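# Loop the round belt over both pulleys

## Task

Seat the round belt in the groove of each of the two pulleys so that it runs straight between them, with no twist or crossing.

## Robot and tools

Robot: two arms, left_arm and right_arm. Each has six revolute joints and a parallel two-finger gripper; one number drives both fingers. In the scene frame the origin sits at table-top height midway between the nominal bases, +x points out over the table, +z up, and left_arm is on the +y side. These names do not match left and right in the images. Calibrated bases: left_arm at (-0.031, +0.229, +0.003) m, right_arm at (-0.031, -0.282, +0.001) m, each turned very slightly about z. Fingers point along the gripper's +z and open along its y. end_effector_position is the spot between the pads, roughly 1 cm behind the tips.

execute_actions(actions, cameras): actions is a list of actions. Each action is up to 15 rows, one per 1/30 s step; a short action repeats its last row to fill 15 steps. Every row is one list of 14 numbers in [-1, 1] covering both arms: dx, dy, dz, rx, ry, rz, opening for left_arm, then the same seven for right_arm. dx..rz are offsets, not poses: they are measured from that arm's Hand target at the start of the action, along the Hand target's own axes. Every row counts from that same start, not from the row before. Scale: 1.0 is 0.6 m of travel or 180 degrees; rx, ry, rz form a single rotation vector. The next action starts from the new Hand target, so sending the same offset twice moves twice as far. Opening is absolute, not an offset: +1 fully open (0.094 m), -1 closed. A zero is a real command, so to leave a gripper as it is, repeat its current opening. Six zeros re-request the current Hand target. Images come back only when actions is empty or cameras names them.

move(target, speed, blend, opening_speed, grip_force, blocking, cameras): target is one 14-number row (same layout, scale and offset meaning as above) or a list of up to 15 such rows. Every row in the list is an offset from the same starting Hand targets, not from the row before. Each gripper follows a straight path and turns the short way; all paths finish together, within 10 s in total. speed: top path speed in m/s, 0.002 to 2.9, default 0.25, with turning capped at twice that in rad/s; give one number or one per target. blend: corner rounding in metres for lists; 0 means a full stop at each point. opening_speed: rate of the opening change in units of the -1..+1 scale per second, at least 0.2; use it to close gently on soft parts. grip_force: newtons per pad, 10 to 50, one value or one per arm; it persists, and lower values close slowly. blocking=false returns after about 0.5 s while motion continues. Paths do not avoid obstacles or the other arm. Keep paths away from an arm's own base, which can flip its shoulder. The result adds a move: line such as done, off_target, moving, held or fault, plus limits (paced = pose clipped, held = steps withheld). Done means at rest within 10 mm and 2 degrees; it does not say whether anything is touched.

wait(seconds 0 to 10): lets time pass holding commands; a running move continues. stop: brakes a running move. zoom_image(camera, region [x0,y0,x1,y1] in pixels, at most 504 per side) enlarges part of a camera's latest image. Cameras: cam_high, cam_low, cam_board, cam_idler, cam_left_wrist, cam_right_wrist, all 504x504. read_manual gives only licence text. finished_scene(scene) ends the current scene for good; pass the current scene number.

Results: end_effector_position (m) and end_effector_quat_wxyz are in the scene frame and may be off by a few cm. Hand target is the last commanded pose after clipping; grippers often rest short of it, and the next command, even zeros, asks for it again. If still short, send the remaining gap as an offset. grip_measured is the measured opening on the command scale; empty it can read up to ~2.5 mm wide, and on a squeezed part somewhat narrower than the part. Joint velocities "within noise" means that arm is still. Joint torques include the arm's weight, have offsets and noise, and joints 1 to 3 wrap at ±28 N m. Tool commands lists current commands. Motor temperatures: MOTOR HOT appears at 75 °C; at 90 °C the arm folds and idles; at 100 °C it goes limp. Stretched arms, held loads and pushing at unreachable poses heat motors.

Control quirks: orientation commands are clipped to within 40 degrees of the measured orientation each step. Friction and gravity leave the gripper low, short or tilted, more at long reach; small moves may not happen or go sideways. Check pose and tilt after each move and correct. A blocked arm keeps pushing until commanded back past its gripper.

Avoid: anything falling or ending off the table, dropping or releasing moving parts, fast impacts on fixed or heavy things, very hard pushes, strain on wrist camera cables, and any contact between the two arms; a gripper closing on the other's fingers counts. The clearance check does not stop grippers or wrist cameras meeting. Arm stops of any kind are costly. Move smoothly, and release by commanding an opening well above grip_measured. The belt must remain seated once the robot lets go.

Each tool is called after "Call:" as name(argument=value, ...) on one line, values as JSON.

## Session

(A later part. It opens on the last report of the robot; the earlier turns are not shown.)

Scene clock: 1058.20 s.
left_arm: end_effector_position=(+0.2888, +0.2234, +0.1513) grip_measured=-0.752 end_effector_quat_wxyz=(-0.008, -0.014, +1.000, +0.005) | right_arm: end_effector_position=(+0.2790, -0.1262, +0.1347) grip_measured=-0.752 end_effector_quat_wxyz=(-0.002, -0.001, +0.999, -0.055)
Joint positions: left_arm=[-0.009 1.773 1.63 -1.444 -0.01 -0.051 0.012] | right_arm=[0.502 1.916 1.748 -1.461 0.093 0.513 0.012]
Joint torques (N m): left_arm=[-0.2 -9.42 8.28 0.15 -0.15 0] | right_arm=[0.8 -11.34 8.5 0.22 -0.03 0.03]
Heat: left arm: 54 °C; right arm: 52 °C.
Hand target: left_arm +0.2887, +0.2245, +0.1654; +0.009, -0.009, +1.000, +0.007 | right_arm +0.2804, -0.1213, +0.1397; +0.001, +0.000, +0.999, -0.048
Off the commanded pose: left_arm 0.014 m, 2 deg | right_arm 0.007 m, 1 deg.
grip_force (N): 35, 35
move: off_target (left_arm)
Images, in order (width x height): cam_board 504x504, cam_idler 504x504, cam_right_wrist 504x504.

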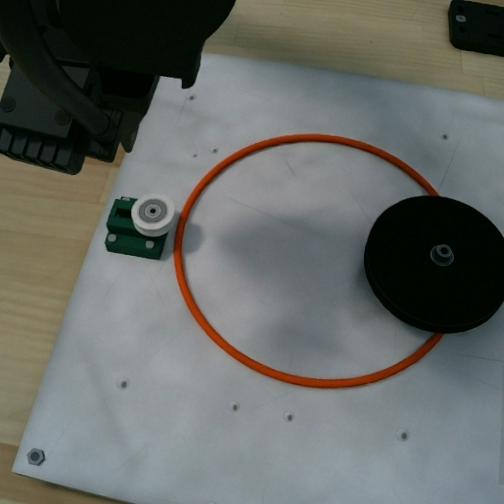

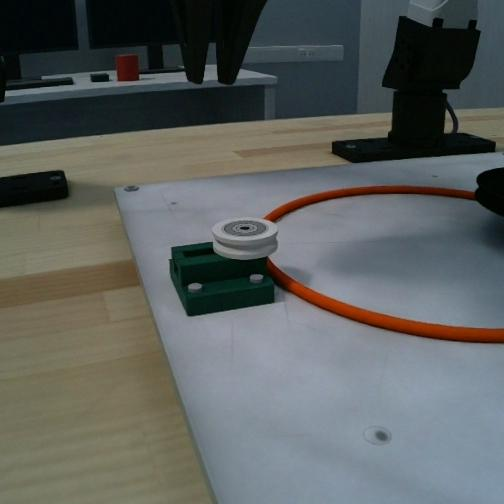

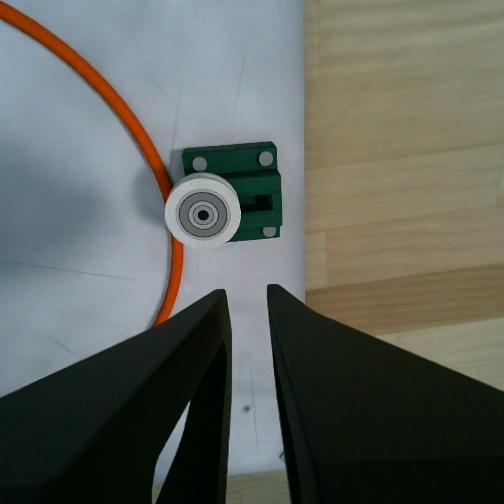

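Call:
move(target=[[0,0,0,0,0,0,-0.75, 0.158,0,-0.03,-0.03,0,0,-0.6],[-0.16,0,0,0,0,0,-0.6, 0.158,0.202,-0.03,-0.03,0,0,-0.6]], speed=0.2)

Call:
move(target=[[0,-0.33,0,0,0,0.5,-0.5, 0,0,0,0,0,-0.5,-0.5]], speed=0.3, cameras=["all"])

Scene clock: 1115.63 s.
left_arm: end_effector_position=(+0.3841, +0.2229, +0.1668) grip_measured=-0.602 end_effector_quat_wxyz=(+0.032, -0.011, +0.999, +0.004) | right_arm: end_effector_position=(+0.1838, -0.0027, +0.1400) grip_measured=-0.602 end_effector_quat_wxyz=(-0.002, -0.003, +1.000, -0.008)
Joint positions: left_arm=[-0.004 2.121 2.176 -1.561 -0.01 -0.041 0.019] | right_arm=[0.908 1.898 1.75 -1.437 0.006 0.912 0.019]
Joint torques (N m): left_arm=[0.39 -8.58 8.08 0.3 -0.14 0.02] | right_arm=[0.17 -11.17 8.79 0.29 -0.02 0.05]
Motor temperatures (°C): left_arm=[25 55 46 23 24 23 26] | right_arm=[24 53 38 25 26 22 24]
Heat: left arm: 55 °C; right arm: 53 °C.
Hand target: left_arm +0.3847, +0.2262, +0.1673; +0.009, -0.009, +1.000, +0.007 | right_arm +0.1856, +0.0010, +0.1458; +0.001, +0.000, +1.000, -0.001
Off the commanded pose: left_arm 0.003 m, 3 deg | right_arm 0.007 m, 1 deg.
joint sent to its limit (left arm) — joint 4 (wrist pitch), lower limit. The joint targets still meet the commanded pose.
grip_force (N): 35, 35
move: off_target (left_arm); target 2's new opening was sent with left_arm's hand 0.003 m and 3 deg from that target

Scene clock: 1118.70 s.
left_arm: end_effector_position=(+0.3870, +0.0731, +0.1661) grip_measured=-0.502 end_effector_quat_wxyz=(+0.056, +0.548, +0.835, +0.018) | right_arm: end_effector_position=(+0.1838, -0.0028, +0.1400) grip_measured=-0.502 end_effector_quat_wxyz=(-0.006, -0.612, +0.791, -0.005)
Joint positions: left_arm=[-0.346 2.225 2.336 -1.565 -0.01 0.801 0.023] | right_arm=[0.908 1.898 1.75 -1.437 0.006 -0.399 0.023]
Joint velocities: left_arm=[within noise] | right_arm=[0.002 0.002 -0.046 0.007 -0.007 -0.007 0]
Joint torques (N m): left_arm=[-0.18 -10.25 6 0.55 -0.06 -0.11] | right_arm=[0.35 -11.32 8.77 0.3 -0.09 -0.14]
Motor temperatures (°C): left_arm=[25 55 46 23 24 23 26] | right_arm=[24 53 38 25 26 22 24]
Heat: left arm: 55 °C; right arm: 53 °C.
Hand target: left_arm +0.3868, +0.0732, +0.1661; +0.056, +0.547, +0.835, +0.018 (not the last commanded pose) | right_arm +0.1856, +0.0010, +0.1458; +0.000, -0.617, +0.787, -0.002 (not the last commanded pose)
Off the commanded pose: left_arm 0.045 m, 23 deg | right_arm 0.007 m, 14 deg.
grip_force (N): 35, 35
move: held (left_arm; a check stopped the path), off_target (right_arm; braked when a check withheld steps of left_arm); limits=held
pose unreachable (left arm): on one or more control steps of this call, first in action 0 (counted from 0), this arm could not follow its commanded pose, so it was not sent that pose on those steps. It may still have moved: this result reports where it is.
cause: moving toward the commanded pose would bring a part of the arm too close to another arm (this arm's forearm (the part past joint 3) and the right arm's wrist (the part past joint 4), along the way the arms are being sent, or toward where that arm still pushes).

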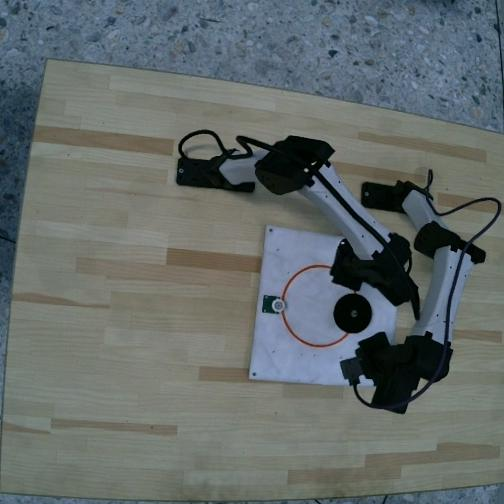

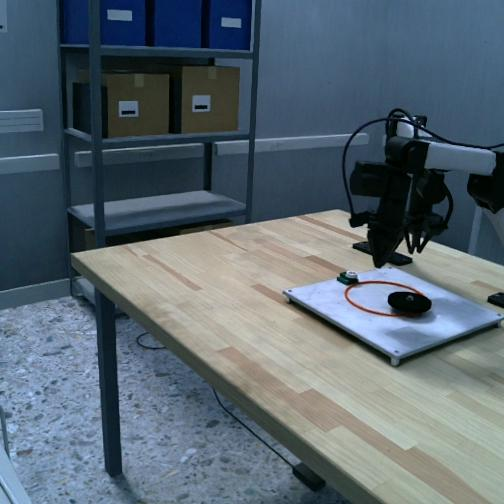

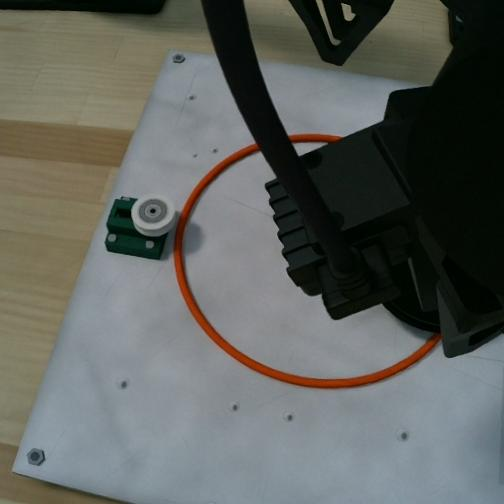

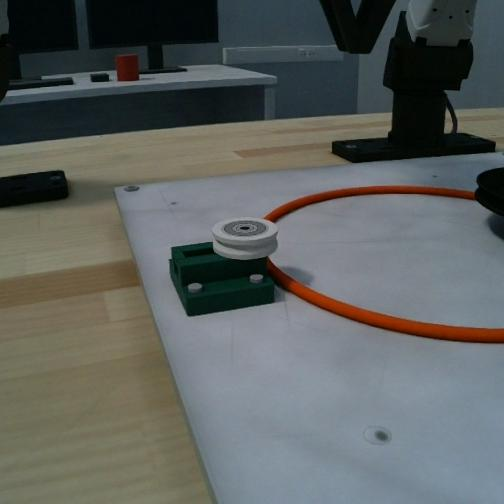

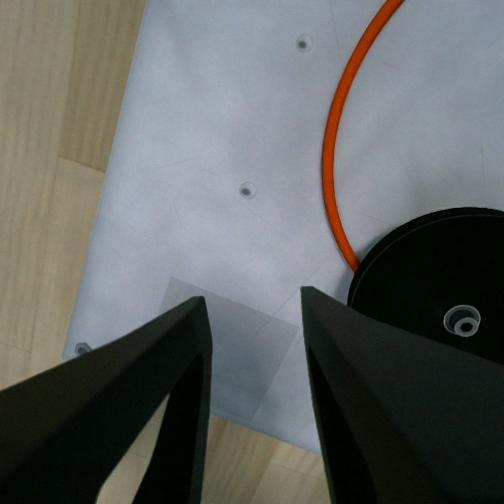

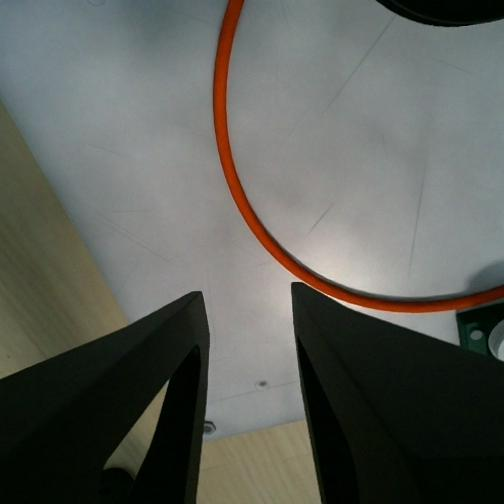

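Call:
move(target=[[0,0,0,0,0,-0.369,-0.6, 0,0,0,0,0,0.423,-0.65]], speed=0.4)

Call:
move(target=[[0.0,0.24,0,0,0,0,-0.6, 0,-0.14,-0.02,0,0,0,-0.65]], speed=0.25)

Scene clock: 1152.93 s.
left_arm: end_effector_position=(+0.3870, +0.0731, +0.1661) grip_measured=-0.598 end_effector_quat_wxyz=(+0.057, +0.006, +0.998, -0.016) | right_arm: end_effector_position=(+0.1831, -0.0034, +0.1400) grip_measured=-0.648 end_effector_quat_wxyz=(-0.003, -0.004, +1.000, -0.009)
Joint positions: left_arm=[-0.346 2.225 2.336 -1.565 -0.01 -0.348 0.019] | right_arm=[0.908 1.898 1.75 -1.441 0.006 0.91 0.017]
Joint torques (N m): left_arm=[-0.21 -10.24 5.93 0.57 -0.11 -0.23] | right_arm=[0.32 -11.38 8.69 0.3 -0.01 0.02]
Motor temperatures (°C): left_arm=[25 65 42 23 24 23 25] | right_arm=[24 54 40 25 26 22 24]
Heat: left arm: 65 °C; right arm: 54 °C.
Hand target: left_arm +0.3868, +0.0732, +0.1661; +0.056, +0.000, +0.998, -0.016 | right_arm +0.1856, +0.0010, +0.1458; +0.001, +0.000, +1.000, -0.001
Off the commanded pose: left_arm 0.000 m, 1 deg | right_arm 0.008 m, 1 deg.
grip_force (N): 35, 35
move: done

Scene clock: 1154.37 s.
left_arm: end_effector_position=(+0.3845, +0.2208, +0.1460) grip_measured=-0.598 end_effector_quat_wxyz=(+0.028, -0.008, +1.000, -0.010) | right_arm: end_effector_position=(+0.1874, -0.0800, +0.1539) grip_measured=-0.648 end_effector_quat_wxyz=(-0.003, +0.001, +1.000, -0.006)
Joint positions: left_arm=[0.003 2.107 2.069 -1.477 0.02 -0.028 0.019] | right_arm=[0.739 1.683 1.542 -1.441 0.006 0.752 0.017]
Joint torques (N m): left_arm=[-0.75 -12.98 5.61 0.63 0.02 0.01] | right_arm=[-0.27 -11.48 4.97 0.41 -0.05 -0.1]
Motor temperatures (°C): left_arm=[25 65 42 23 24 23 25] | right_arm=[24 54 40 25 26 22 24]
Heat: left arm: 65 °C; right arm: 54 °C.
Hand target: left_arm +0.3872, +0.2170, +0.1615; +0.056, +0.001, +0.998, -0.016 | right_arm +0.1855, -0.0829, +0.1580; +0.001, +0.000, +1.000, -0.001
Off the commanded pose: left_arm 0.016 m, 3 deg | right_arm 0.005 m, 1 deg.
grip_force (N): 35, 35
move: off_target (left_arm)

Call:
move(target=[[0.27,0.06,0,0.03,0,0,-0.75, -0.215,-0.02,0,0,0,0,-0.65],[0.27,0.06,0,0.03,0,0,-0.75, -0.215,-0.008,0.1,0,0,0,-0.65]], speed=0.2, cameras=["cam_right_wrist","cam_board","cam_idler"])

Scene clock: 1162.73 s.
left_arm: end_effector_position=(+0.2225, +0.2527, +0.1390) grip_measured=-0.748 end_effector_quat_wxyz=(+0.038, -0.001, +0.997, -0.061) | right_arm: end_effector_position=(+0.3142, -0.0910, +0.0978) grip_measured=-0.648 end_effector_quat_wxyz=(-0.005, -0.001, +1.000, -0.006)
Joint positions: left_arm=[0.199 1.452 1.239 -1.305 0.134 0.178 0.012] | right_arm=[0.497 2.068 1.824 -1.341 0.005 0.505 0.017]
Joint torques (N m): left_arm=[0.24 -6.22 5.82 0.64 0.11 0.04] | right_arm=[0.62 -14.2 5.19 0.55 -0.02 0]
Motor temperatures (°C): left_arm=[25 67 42 23 24 23 25] | right_arm=[24 56 39 25 26 22 24]
Heat: left arm: 67 °C; right arm: 56 °C.
Hand target: left_arm +0.2263, +0.2528, +0.1421; +0.056, +0.003, +0.996, -0.063 | right_arm +0.3147, -0.0878, +0.0982; +0.001, +0.000, +1.000, -0.001
Off the commanded pose: left_arm 0.005 m, 2 deg | right_arm 0.003 m, 1 deg.
grip_force (N): 35, 35
move: done
Images, in order (width x height): cam_board 504x504, cam_idler 504x504, cam_right_wrist 504x504.

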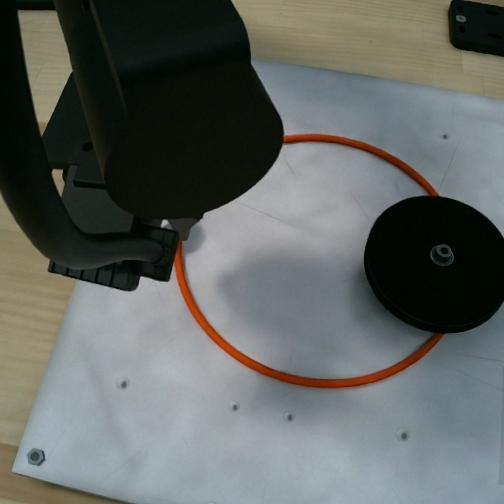

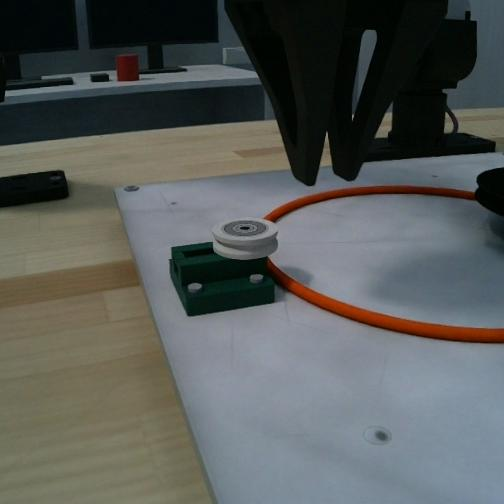

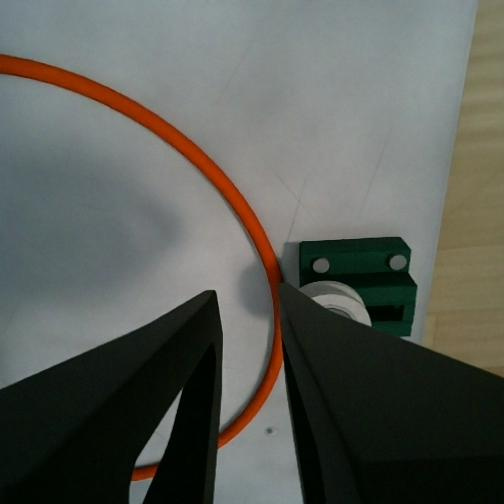

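Call:
move(target=[[0,0,0,0,0,0,-0.75, 0,-0.006,0.065,0,0,0,-0.65]], speed=0.1, cameras=["cam_right_wrist","cam_idler"])

Scene clock: 1180.33 s.
left_arm: end_effector_position=(+0.2225, +0.2527, +0.1390) grip_measured=-0.748 end_effector_quat_wxyz=(+0.038, -0.001, +0.997, -0.061) | right_arm: end_effector_position=(+0.3127, -0.0919, +0.0608) grip_measured=-0.648 end_effector_quat_wxyz=(-0.003, -0.001, +1.000, -0.005)
Joint positions: left_arm=[0.199 1.452 1.239 -1.305 0.134 0.178 0.012] | right_arm=[0.497 2.068 1.677 -1.189 0.005 0.505 0.017]
Joint torques (N m): left_arm=[0.38 -6.23 5.82 0.66 0.1 0.04] | right_arm=[-0.01 -13.3 5.04 0.5 -0.03 -0.06]
Motor temperatures (°C): left_arm=[25 59 41 24 24 23 25] | right_arm=[24 57 37 25 26 22 24]
Heat: left arm: 59 °C; right arm: 57 °C.
Hand target: left_arm +0.2263, +0.2528, +0.1421; +0.056, +0.003, +0.996, -0.063 | right_arm +0.3148, -0.0915, +0.0592; +0.001, +0.000, +1.000, -0.001
Off the commanded pose: left_arm 0.005 m, 2 deg | right_arm 0.003 m, 1 deg.
grip_force (N): 35, 35
move: done
Images, in order (width x height): cam_idler 504x504, cam_right_wrist 504x504.

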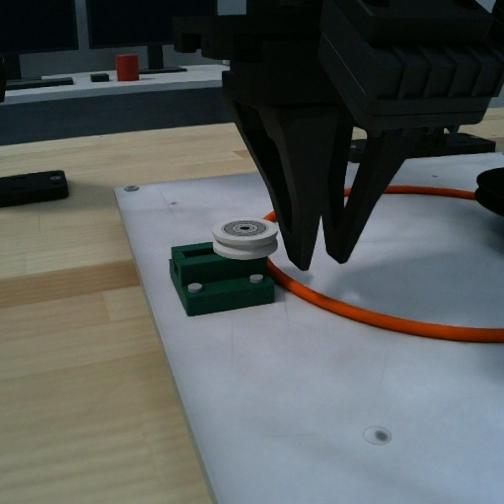

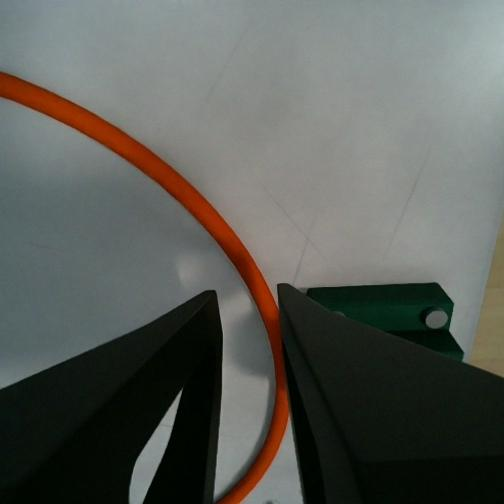

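Call:
move(target=[[0,0,0,0,0,0,-0.75, -0.02,-0.002,0.0,0,0,0,-0.7],[0,0,0,0,0,0,-0.75, -0.02,-0.002,0.028,0,0,0,-0.7]], speed=0.05, cameras=["cam_right_wrist","cam_idler"])

Scene clock: 1189.90 s.
left_arm: end_effector_position=(+0.2225, +0.2527, +0.1390) grip_measured=-0.748 end_effector_quat_wxyz=(+0.038, -0.001, +0.997, -0.061) | right_arm: end_effector_position=(+0.3244, -0.0915, +0.0475) grip_measured=-0.698 end_effector_quat_wxyz=(+0.001, +0.000, +1.000, -0.002)
Joint positions: left_arm=[0.199 1.452 1.239 -1.305 0.134 0.178 0.012] | right_arm=[0.483 2.11 1.688 -1.149 0.005 0.494 0.014]
Joint torques (N m): left_arm=[0.34 -6.24 5.79 0.65 0.1 0.02] | right_arm=[-0.59 -13.11 5.39 0.6 -0.05 -0.1]
Motor temperatures (°C): left_arm=[25 57 41 24 24 23 25] | right_arm=[24 58 37 25 26 22 24]
Heat: left arm: 57 °C; right arm: 58 °C.
Hand target: left_arm +0.2263, +0.2528, +0.1421; +0.056, +0.003, +0.996, -0.063 | right_arm +0.3268, -0.0926, +0.0426; +0.001, +0.000, +1.000, -0.001
Off the commanded pose: left_arm 0.005 m, 2 deg | right_arm 0.006 m, 0 deg.
grip_force (N): 35, 35
move: done
Images, in order (width x height): cam_idler 504x504, cam_right_wrist 504x504.

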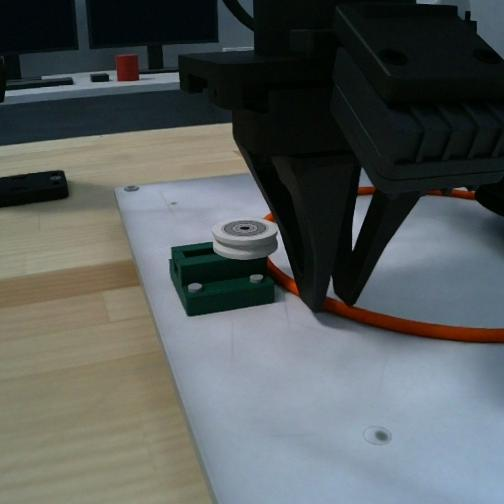

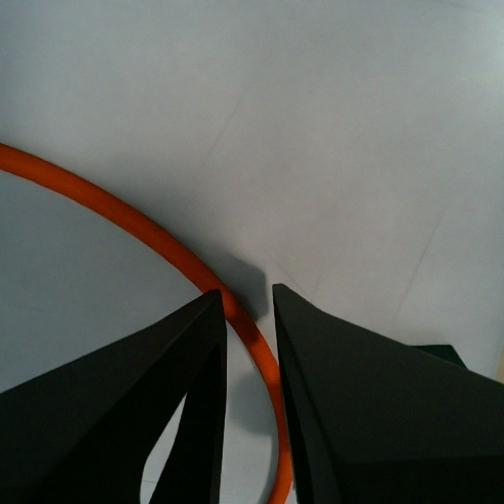

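Call:
move(target=[[0,0,0,0,0,0,-0.75, 0,0.004,0,0,0,-0.18,-0.7]], speed=0.15, cameras=["cam_right_wrist","cam_idler"])

Scene clock: 1199.90 s.
left_arm: end_effector_position=(+0.2225, +0.2527, +0.1390) grip_measured=-0.748 end_effector_quat_wxyz=(+0.038, -0.001, +0.997, -0.061) | right_arm: end_effector_position=(+0.3245, -0.0915, +0.0475) grip_measured=-0.698 end_effector_quat_wxyz=(+0.000, -0.276, +0.961, -0.002)
Joint positions: left_arm=[0.199 1.452 1.239 -1.305 0.134 0.178 0.012] | right_arm=[0.483 2.11 1.688 -1.149 0.005 -0.065 0.014]
Joint torques (N m): left_arm=[0.36 -6.31 5.86 0.65 0.11 0.04] | right_arm=[-0.13 -12.63 5.94 0.58 -0.03 -0.07]
Motor temperatures (°C): left_arm=[25 55 41 24 24 23 25] | right_arm=[24 60 37 25 26 22 24]
Heat: left arm: 55 °C; right arm: 60 °C.
Hand target: left_arm +0.2263, +0.2528, +0.1421; +0.056, +0.003, +0.996, -0.063 | right_arm +0.3268, -0.0902, +0.0426; +0.001, -0.279, +0.960, -0.001
Off the commanded pose: left_arm 0.005 m, 2 deg | right_arm 0.006 m, 0 deg.
grip_force (N): 35, 35
move: done
Images, in order (width x height): cam_idler 504x504, cam_right_wrist 504x504.

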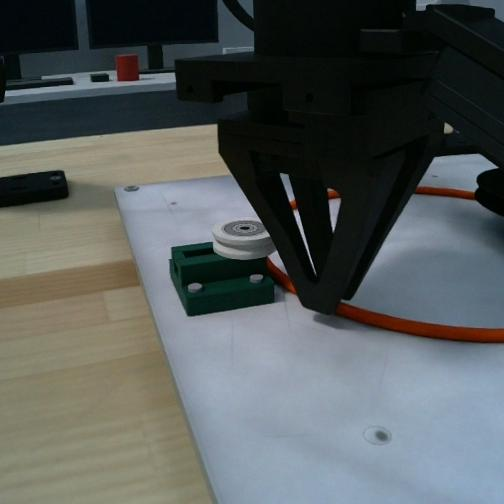

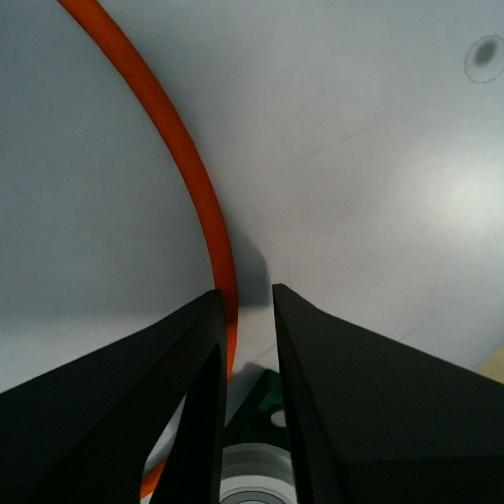

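Call:
move(target=[[0,0,0,0,0,0,-0.75, 0,0.007,0.01,0,0,0,-0.7],[0,0,0,0,0,0,-0.75, 0,0.007,0.01,0,0,0,-1]], speed=0.05, cameras=["cam_right_wrist","cam_idler"])

Call:
zoom_image(camera="cam_idler", region=[240, 200, 440, 400])

Scene clock: 1210.23 s.
left_arm: end_effector_position=(+0.2225, +0.2527, +0.1390) grip_measured=-0.748 end_effector_quat_wxyz=(+0.038, -0.001, +0.997, -0.061) | right_arm: end_effector_position=(+0.3236, -0.0875, +0.0454) grip_measured=-0.987 end_effector_quat_wxyz=(+0.000, -0.280, +0.960, +0.001)
Joint positions: left_arm=[0.199 1.452 1.239 -1.305 0.134 0.178 0.012] | right_arm=[0.49 2.114 1.685 -1.141 -0.002 -0.066 0.001]
Joint torques (N m): left_arm=[0.25 -6.19 5.79 0.63 0.11 0.03] | right_arm=[0.35 -12.72 4.41 0.72 0.06 -0.04]
Motor temperatures (°C): left_arm=[25 53 41 24 24 23 25] | right_arm=[24 61 37 25 26 22 24]
Heat: left arm: 53 °C; right arm: 61 °C.
Hand target: left_arm +0.2263, +0.2528, +0.1421; +0.056, +0.003, +0.996, -0.063 | right_arm +0.3246, -0.0867, +0.0366; +0.001, -0.279, +0.960, -0.001
Off the commanded pose: left_arm 0.005 m, 2 deg | right_arm 0.009 m, 0 deg.
grip_force (N): 35, 35
move: done
Images, in order (width x height): cam_idler 504x504, cam_right_wrist 504x504.

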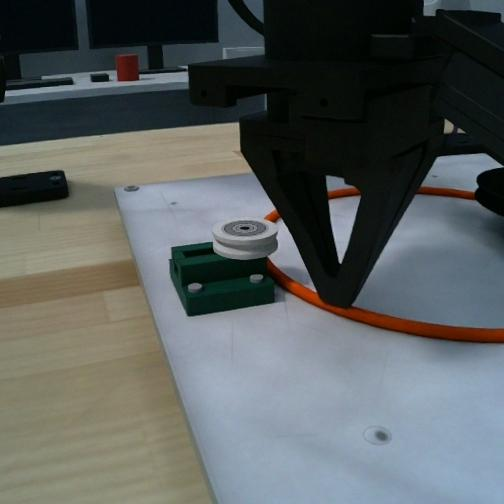

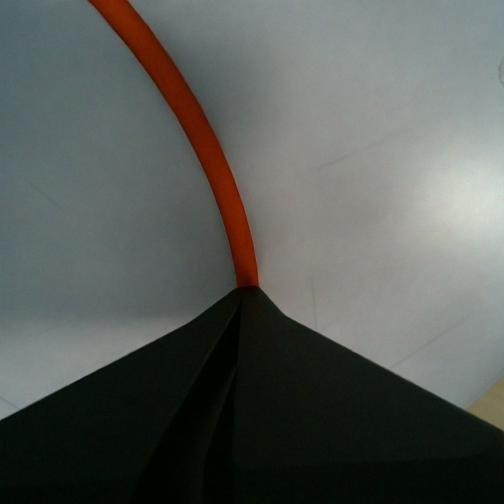

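Scaled by 2.520 from the camera's 504x504 image, which has a finer 720x720 frame.

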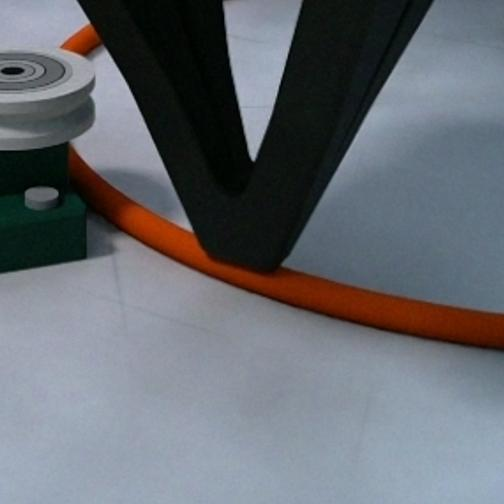

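Call:
move(target=[[0,0,0,0,0,0,-0.75, 0,0.0,0,0,0,0,-0.7],[0,0,0,0,0,0,-0.75, 0,0.0,0.012,0,0,0,-0.7]], speed=0.04, cameras=["cam_right_wrist","cam_idler"])

Call:
zoom_image(camera="cam_idler", region=[240, 200, 440, 400])

Scene clock: 1217.93 s.
left_arm: end_effector_position=(+0.2225, +0.2527, +0.1390) grip_measured=-0.748 end_effector_quat_wxyz=(+0.038, -0.001, +0.997, -0.061) | right_arm: end_effector_position=(+0.3240, -0.0874, +0.0403) grip_measured=-0.702 end_effector_quat_wxyz=(+0.001, -0.280, +0.960, +0.001)
Joint positions: left_arm=[0.199 1.452 1.239 -1.305 0.134 0.178 0.012] | right_arm=[0.49 2.118 1.671 -1.12 -0.001 -0.066 0.014]
Joint torques (N m): left_arm=[0.35 -6.3 5.79 0.65 0.11 0.04] | right_arm=[0.34 -12.25 4.08 0.77 0.02 -0.03]
Motor temperatures (°C): left_arm=[25 52 41 24 24 23 25] | right_arm=[24 61 36 25 26 22 24]
Heat: left arm: 52 °C; right arm: 61 °C.
Hand target: left_arm +0.2263, +0.2528, +0.1421; +0.056, +0.003, +0.996, -0.063 | right_arm +0.3246, -0.0867, +0.0294; +0.001, -0.279, +0.960, -0.001
Off the commanded pose: left_arm 0.005 m, 2 deg | right_arm 0.011 m, 0 deg.
grip_force (N): 35, 35
move: off_target (right_arm)
Images, in order (width x height): cam_idler 504x504, cam_right_wrist 504x504.

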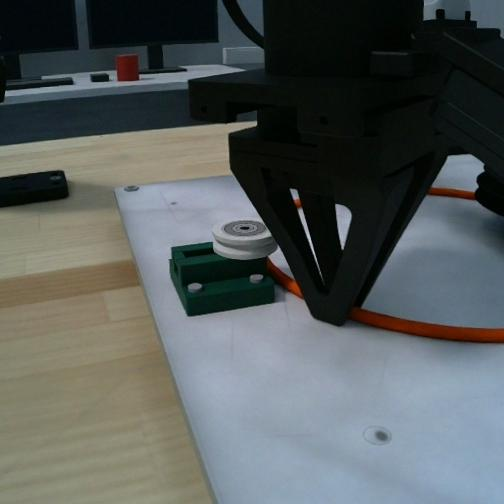

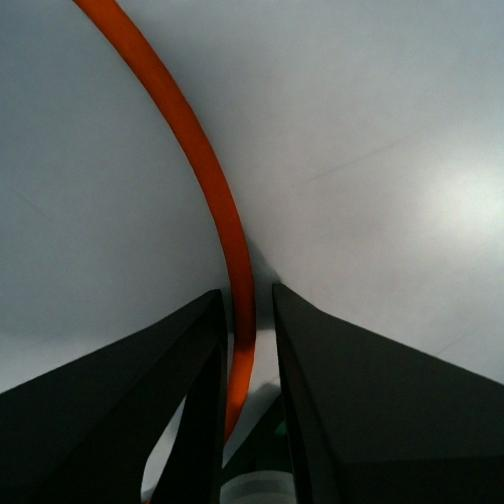

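Scaled by 2.520 from the camera's 504x504 image, which has a finer 720x720 frame.

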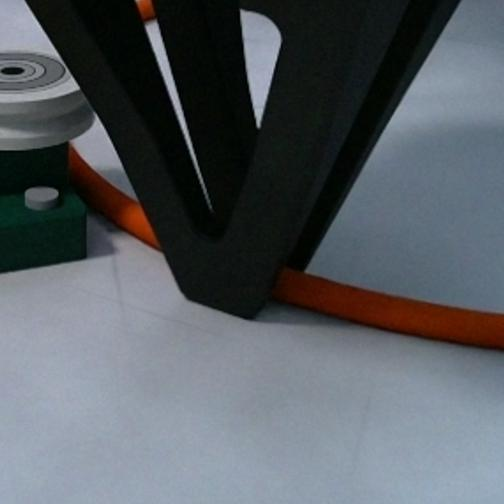

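Call:
move(target=[[0,0,0,0,0,0,-0.75, 0,0.0,-0.01,0,0,0,-0.7],[0,0,0,0,0,0,-0.75, 0,0.0,-0.01,0,0,0,-1],[0,0,0,0,0,0,-0.75, 0.02,0.02,-0.04,0,0,0,-1],[0,0,0,0,0,0,-0.75, 0.0,0.0,-0.12,0,0,0,-1]], speed=0.06, cameras=["cam_right_wrist","cam_idler","cam_board"])

Scene clock: 1228.27 s.
left_arm: end_effector_position=(+0.2225, +0.2527, +0.1390) grip_measured=-0.748 end_effector_quat_wxyz=(+0.038, -0.001, +0.997, -0.061) | right_arm: end_effector_position=(+0.3202, -0.0880, +0.0925) grip_measured=-0.890 end_effector_quat_wxyz=(-0.008, -0.279, +0.960, -0.009)
Joint positions: left_arm=[0.199 1.452 1.239 -1.305 0.134 0.178 0.012] | right_arm=[0.499 2.104 1.857 -1.344 0.013 -0.054 0.005]
Joint torques (N m): left_arm=[0.35 -6.26 5.79 0.65 0.09 0.03] | right_arm=[-0.47 -14.09 8.77 0.35 -0.12 -0.12]
Motor temperatures (°C): left_arm=[25 52 41 24 24 23 25] | right_arm=[24 61 36 25 26 22 24]
Heat: left arm: 52 °C; right arm: 61 °C.
Hand target: left_arm +0.2263, +0.2528, +0.1421; +0.056, +0.003, +0.996, -0.063 | right_arm +0.3244, -0.0866, +0.1013; +0.001, -0.279, +0.960, -0.001
Off the commanded pose: left_arm 0.005 m, 2 deg | right_arm 0.010 m, 1 deg.
grip_force (N): 35, 35
move: done
Images, in order (width x height): cam_board 504x504, cam_idler 504x504, cam_right_wrist 504x504.

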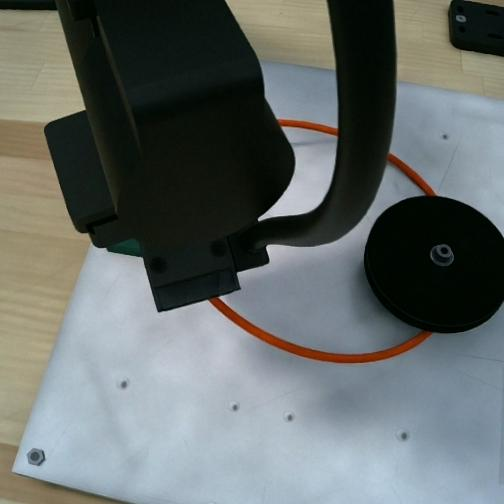

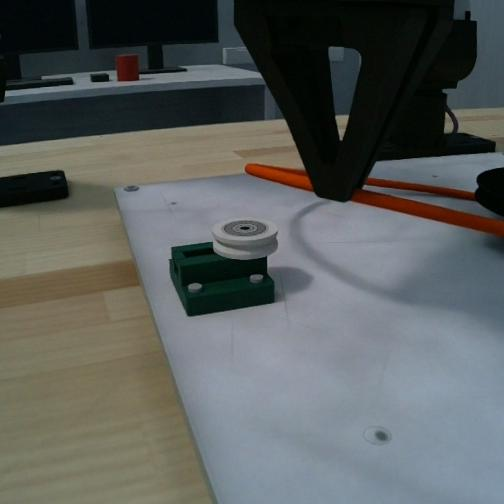

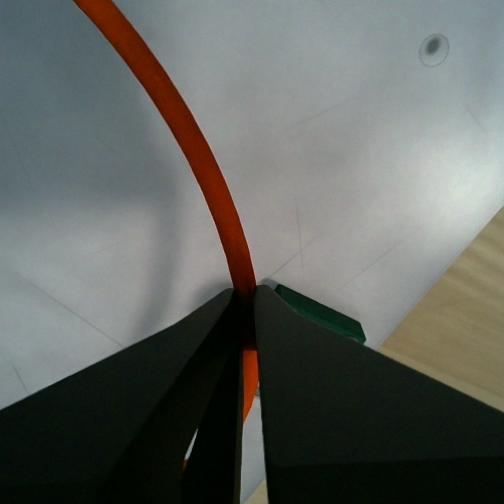

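Call:
move(target=[0,0,0,0,0,0,-0.75, 0.063,-0.068,0,0,0,0,-1], speed=0.08, cameras=["cam_right_wrist","cam_idler","cam_board"])

Scene clock: 1235.37 s.
left_arm: end_effector_position=(+0.2225, +0.2527, +0.1390) grip_measured=-0.748 end_effector_quat_wxyz=(+0.038, -0.001, +0.997, -0.061) | right_arm: end_effector_position=(+0.3125, -0.1391, +0.0900) grip_measured=-0.890 end_effector_quat_wxyz=(-0.019, -0.279, +0.960, -0.003)
Joint positions: left_arm=[0.199 1.452 1.239 -1.305 0.134 0.178 0.012] | right_arm=[0.385 2.001 1.693 -1.302 0.002 -0.17 0.005]
Joint torques (N m): left_arm=[0.29 -6.27 5.82 0.63 0.12 0.03] | right_arm=[-0.39 -16.61 5.22 0.41 -0.03 -0.12]
Motor temperatures (°C): left_arm=[25 51 41 24 24 23 25] | right_arm=[24 64 37 25 26 22 24]
Heat: left arm: 51 °C; right arm: 64 °C.
Hand target: left_arm +0.2263, +0.2528, +0.1421; +0.056, +0.003, +0.996, -0.063 | right_arm +0.3144, -0.1413, +0.1014; +0.001, -0.279, +0.960, -0.001
Off the commanded pose: left_arm 0.005 m, 2 deg | right_arm 0.012 m, 2 deg.
grip_force (N): 35, 35
move: off_target (right_arm)
Images, in order (width x height): cam_board 504x504, cam_idler 504x504, cam_right_wrist 504x504.

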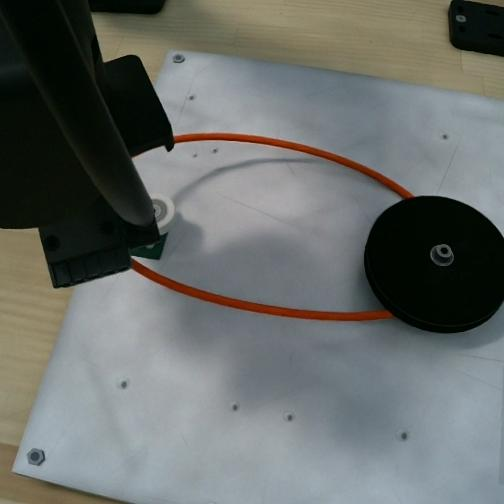

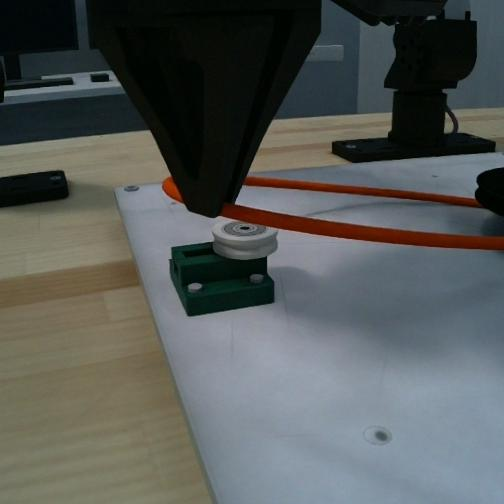

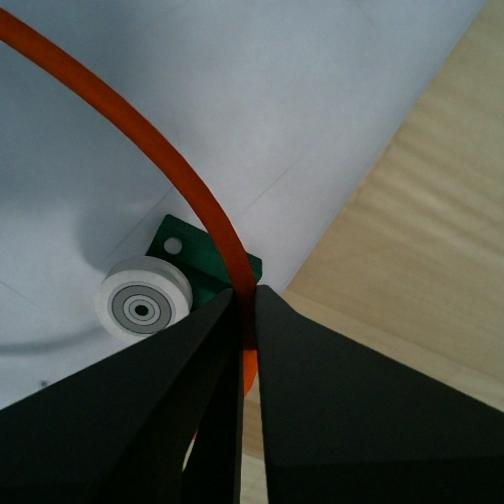

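Call:
move(target=[0,0,0,0,0,0,-0.75, 0,0,0.066,0,0,0,-1], speed=0.06, cameras=["cam_right_wrist","cam_idler","cam_board"])

Call:
zoom_image(camera="cam_idler", region=[120, 150, 320, 350])

Scene clock: 1245.77 s.
left_arm: end_effector_position=(+0.2225, +0.2527, +0.1390) grip_measured=-0.748 end_effector_quat_wxyz=(+0.038, -0.001, +0.997, -0.061) | right_arm: end_effector_position=(+0.3086, -0.1407, +0.0582) grip_measured=-0.890 end_effector_quat_wxyz=(-0.018, -0.279, +0.960, -0.003)
Joint positions: left_arm=[0.199 1.452 1.239 -1.305 0.134 0.178 0.012] | right_arm=[0.385 1.999 1.564 -1.172 0.002 -0.17 0.005]
Joint torques (N m): left_arm=[0.34 -6.24 5.76 0.64 0.09 0.04] | right_arm=[-0.39 -14.58 4.86 0.67 0 -0.09]
Motor temperatures (°C): left_arm=[25 51 41 24 24 23 25] | right_arm=[24 64 36 25 26 22 24]
Heat: left arm: 51 °C; right arm: 64 °C.
Hand target: left_arm +0.2263, +0.2528, +0.1421; +0.056, +0.003, +0.996, -0.063 | right_arm +0.3144, -0.1414, +0.0618; +0.001, -0.279, +0.960, -0.001
Off the commanded pose: left_arm 0.005 m, 2 deg | right_arm 0.007 m, 2 deg.
grip_force (N): 35, 35
move: done
Images, in order (width x height): cam_board 504x504, cam_idler 504x504, cam_right_wrist 504x504.

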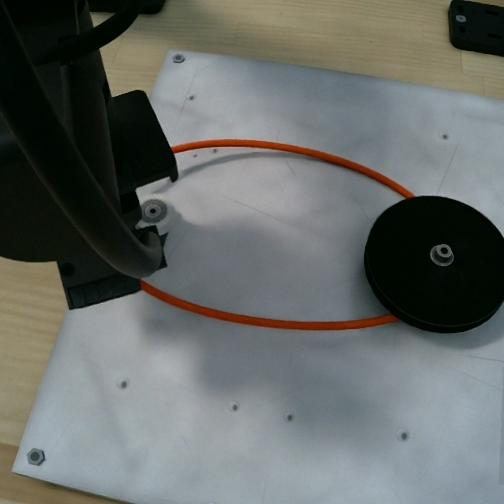

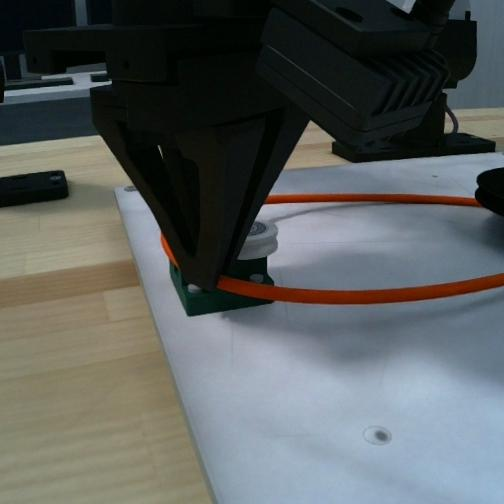

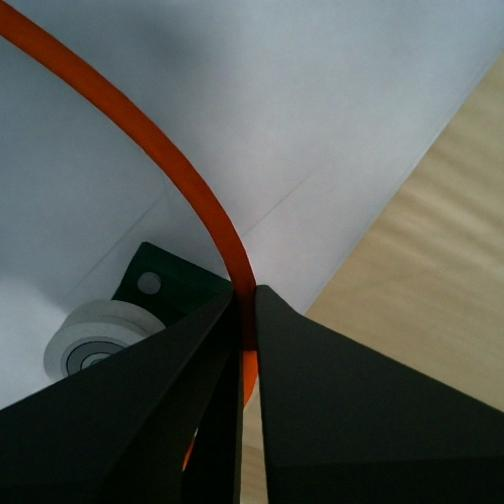

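Scaled by 2.520 from the camera's 504x504 image, which has a finer 720x720 frame.

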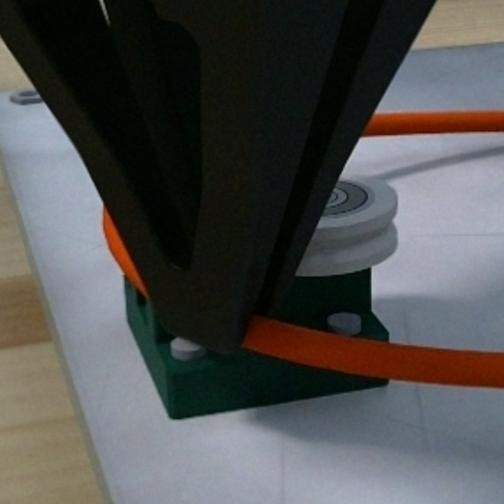

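Call:
move(target=[[0,0,0,0,0,0,-0.75, 0,0,-0.016,0,0,0,-1],[0,0,0,0,0,0,-0.75, -0.02,0.031,-0.016,0,0,0,-1]], speed=0.04, cameras=["cam_right_wrist","cam_idler","cam_board","cam_low"])

Call:
zoom_image(camera="cam_idler", region=[120, 150, 320, 350])

Call:
zoom_image(camera="cam_low", region=[320, 230, 444, 330])

Scene clock: 1262.00 s.
left_arm: end_effector_position=(+0.2225, +0.2527, +0.1390) grip_measured=-0.748 end_effector_quat_wxyz=(+0.038, -0.001, +0.997, -0.061) | right_arm: end_effector_position=(+0.3111, -0.1223, +0.0676) grip_measured=-0.890 end_effector_quat_wxyz=(-0.002, -0.281, +0.960, -0.001)
Joint positions: left_arm=[0.199 1.452 1.239 -1.305 0.134 0.178 0.012] | right_arm=[0.427 1.999 1.602 -1.179 0.002 -0.132 0.005]
Joint torques (N m): left_arm=[0.27 -6.28 5.78 0.65 0.11 0.05] | right_arm=[0.47 -11.85 8.96 0.3 0 0.03]
Motor temperatures (°C): left_arm=[25 50 40 24 24 23 25] | right_arm=[24 64 36 25 26 22 24]
Heat: left arm: 50 °C; right arm: 64 °C.
Hand target: left_arm +0.2263, +0.2528, +0.1421; +0.056, +0.003, +0.996, -0.063 | right_arm +0.3146, -0.1192, +0.0714; +0.001, -0.279, +0.960, -0.001
Off the commanded pose: left_arm 0.005 m, 2 deg | right_arm 0.006 m, 0 deg.
grip_force (N): 35, 35
move: done
Images, in order (width x height): cam_low 504x504, cam_board 504x504, cam_idler 504x504, cam_right_wrist 504x504.

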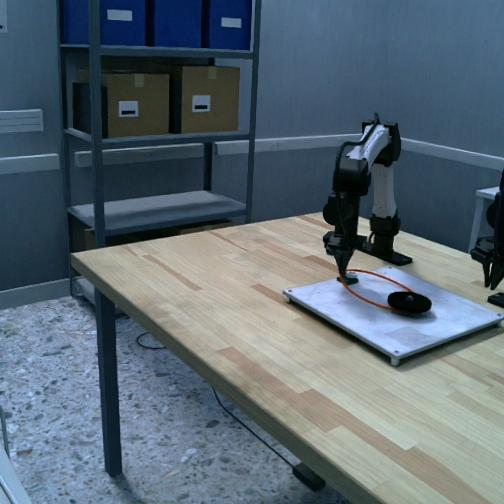

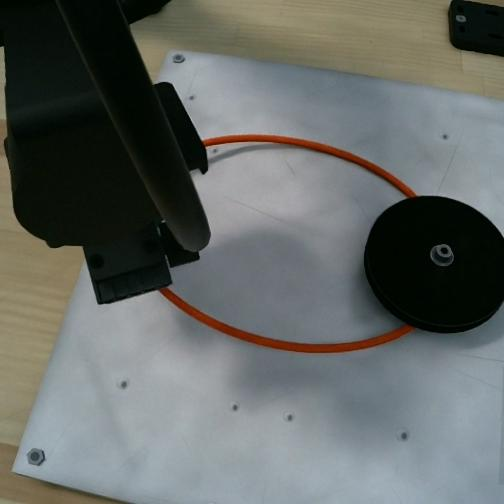

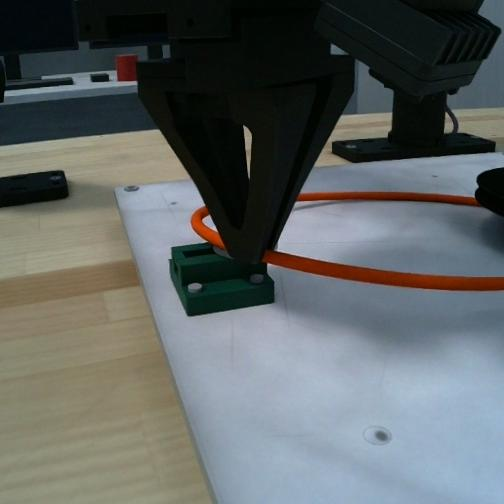

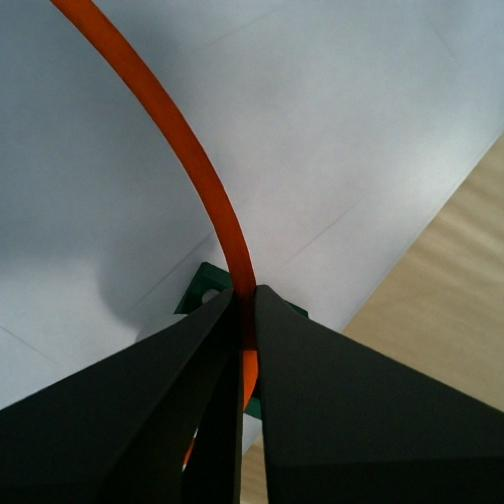

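Scaled by 2.520 from the camera's 504x504 image, which has a finer 720x720 frame.

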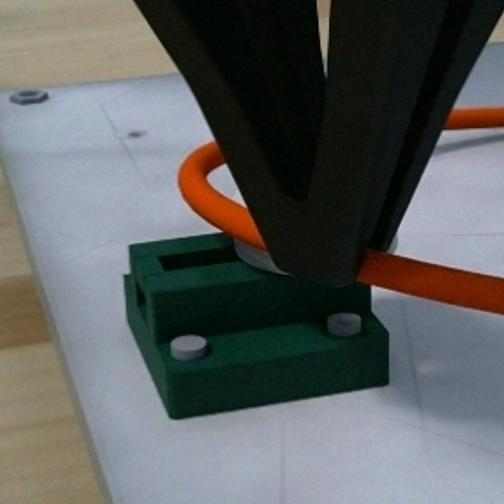

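Scaled by 4.065 from the camera's 504x504 image, which has a finer 720x720 frame.

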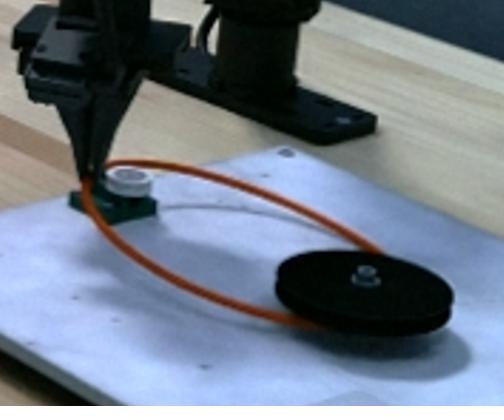

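Call:
move(target=[0,0,0,0,0,0,-0.75, 0,0,0.004,0,-0.05,0,-1], speed=0.04, cameras=["cam_right_wrist","cam_idler"])

Call:
zoom_image(camera="cam_idler", region=[120, 150, 320, 350])

Scene clock: 1274.50 s.
left_arm: end_effector_position=(+0.2225, +0.2527, +0.1390) grip_measured=-0.748 end_effector_quat_wxyz=(+0.038, -0.001, +0.997, -0.061) | right_arm: end_effector_position=(+0.3101, -0.1217, +0.0599) grip_measured=-0.890 end_effector_quat_wxyz=(+0.053, -0.280, +0.958, +0.010)
Joint positions: left_arm=[0.199 1.452 1.239 -1.305 0.134 0.178 0.012] | right_arm=[0.427 1.898 1.424 -0.989 -0.004 -0.131 0.005]
Joint torques (N m): left_arm=[0.27 -6.23 5.76 0.65 0.1 0.04] | right_arm=[-0.39 -15.16 5.19 0.9 -0.2 -0.04]
Motor temperatures (°C): left_arm=[25 50 40 24 24 23 25] | right_arm=[24 63 36 25 26 22 25]
Heat: left arm: 50 °C; right arm: 63 °C.
Hand target: left_arm +0.2263, +0.2528, +0.1421; +0.056, +0.003, +0.996, -0.063 | right_arm +0.3146, -0.1193, +0.0689; +0.076, -0.279, +0.957, +0.021
Off the commanded pose: left_arm 0.005 m, 2 deg | right_arm 0.010 m, 3 deg.
grip_force (N): 35, 35
move: off_target (right_arm)
Images, in order (width x height): cam_idler 504x504, cam_right_wrist 504x504.

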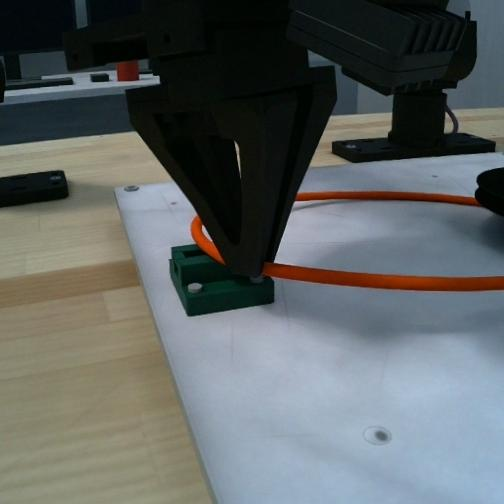

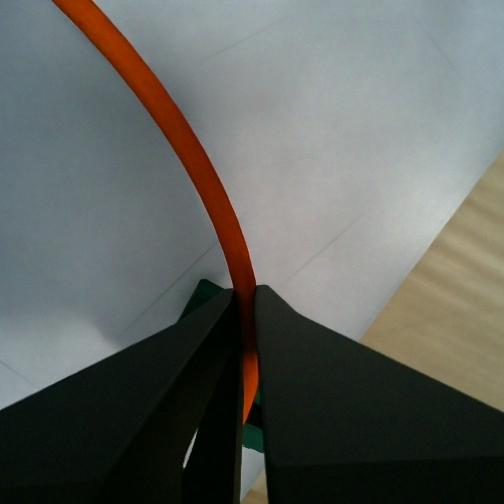

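Scaled by 2.520 from the camera's 504x504 image, which has a finer 720x720 frame.

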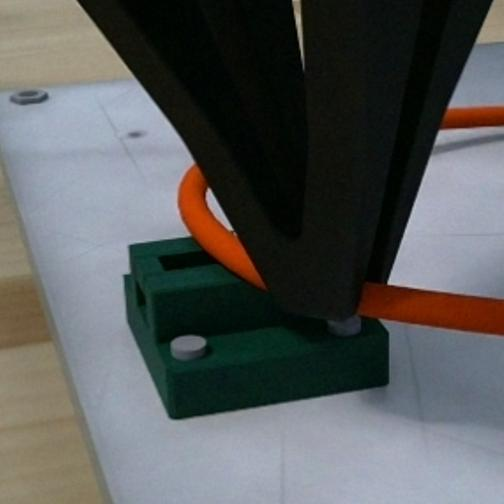

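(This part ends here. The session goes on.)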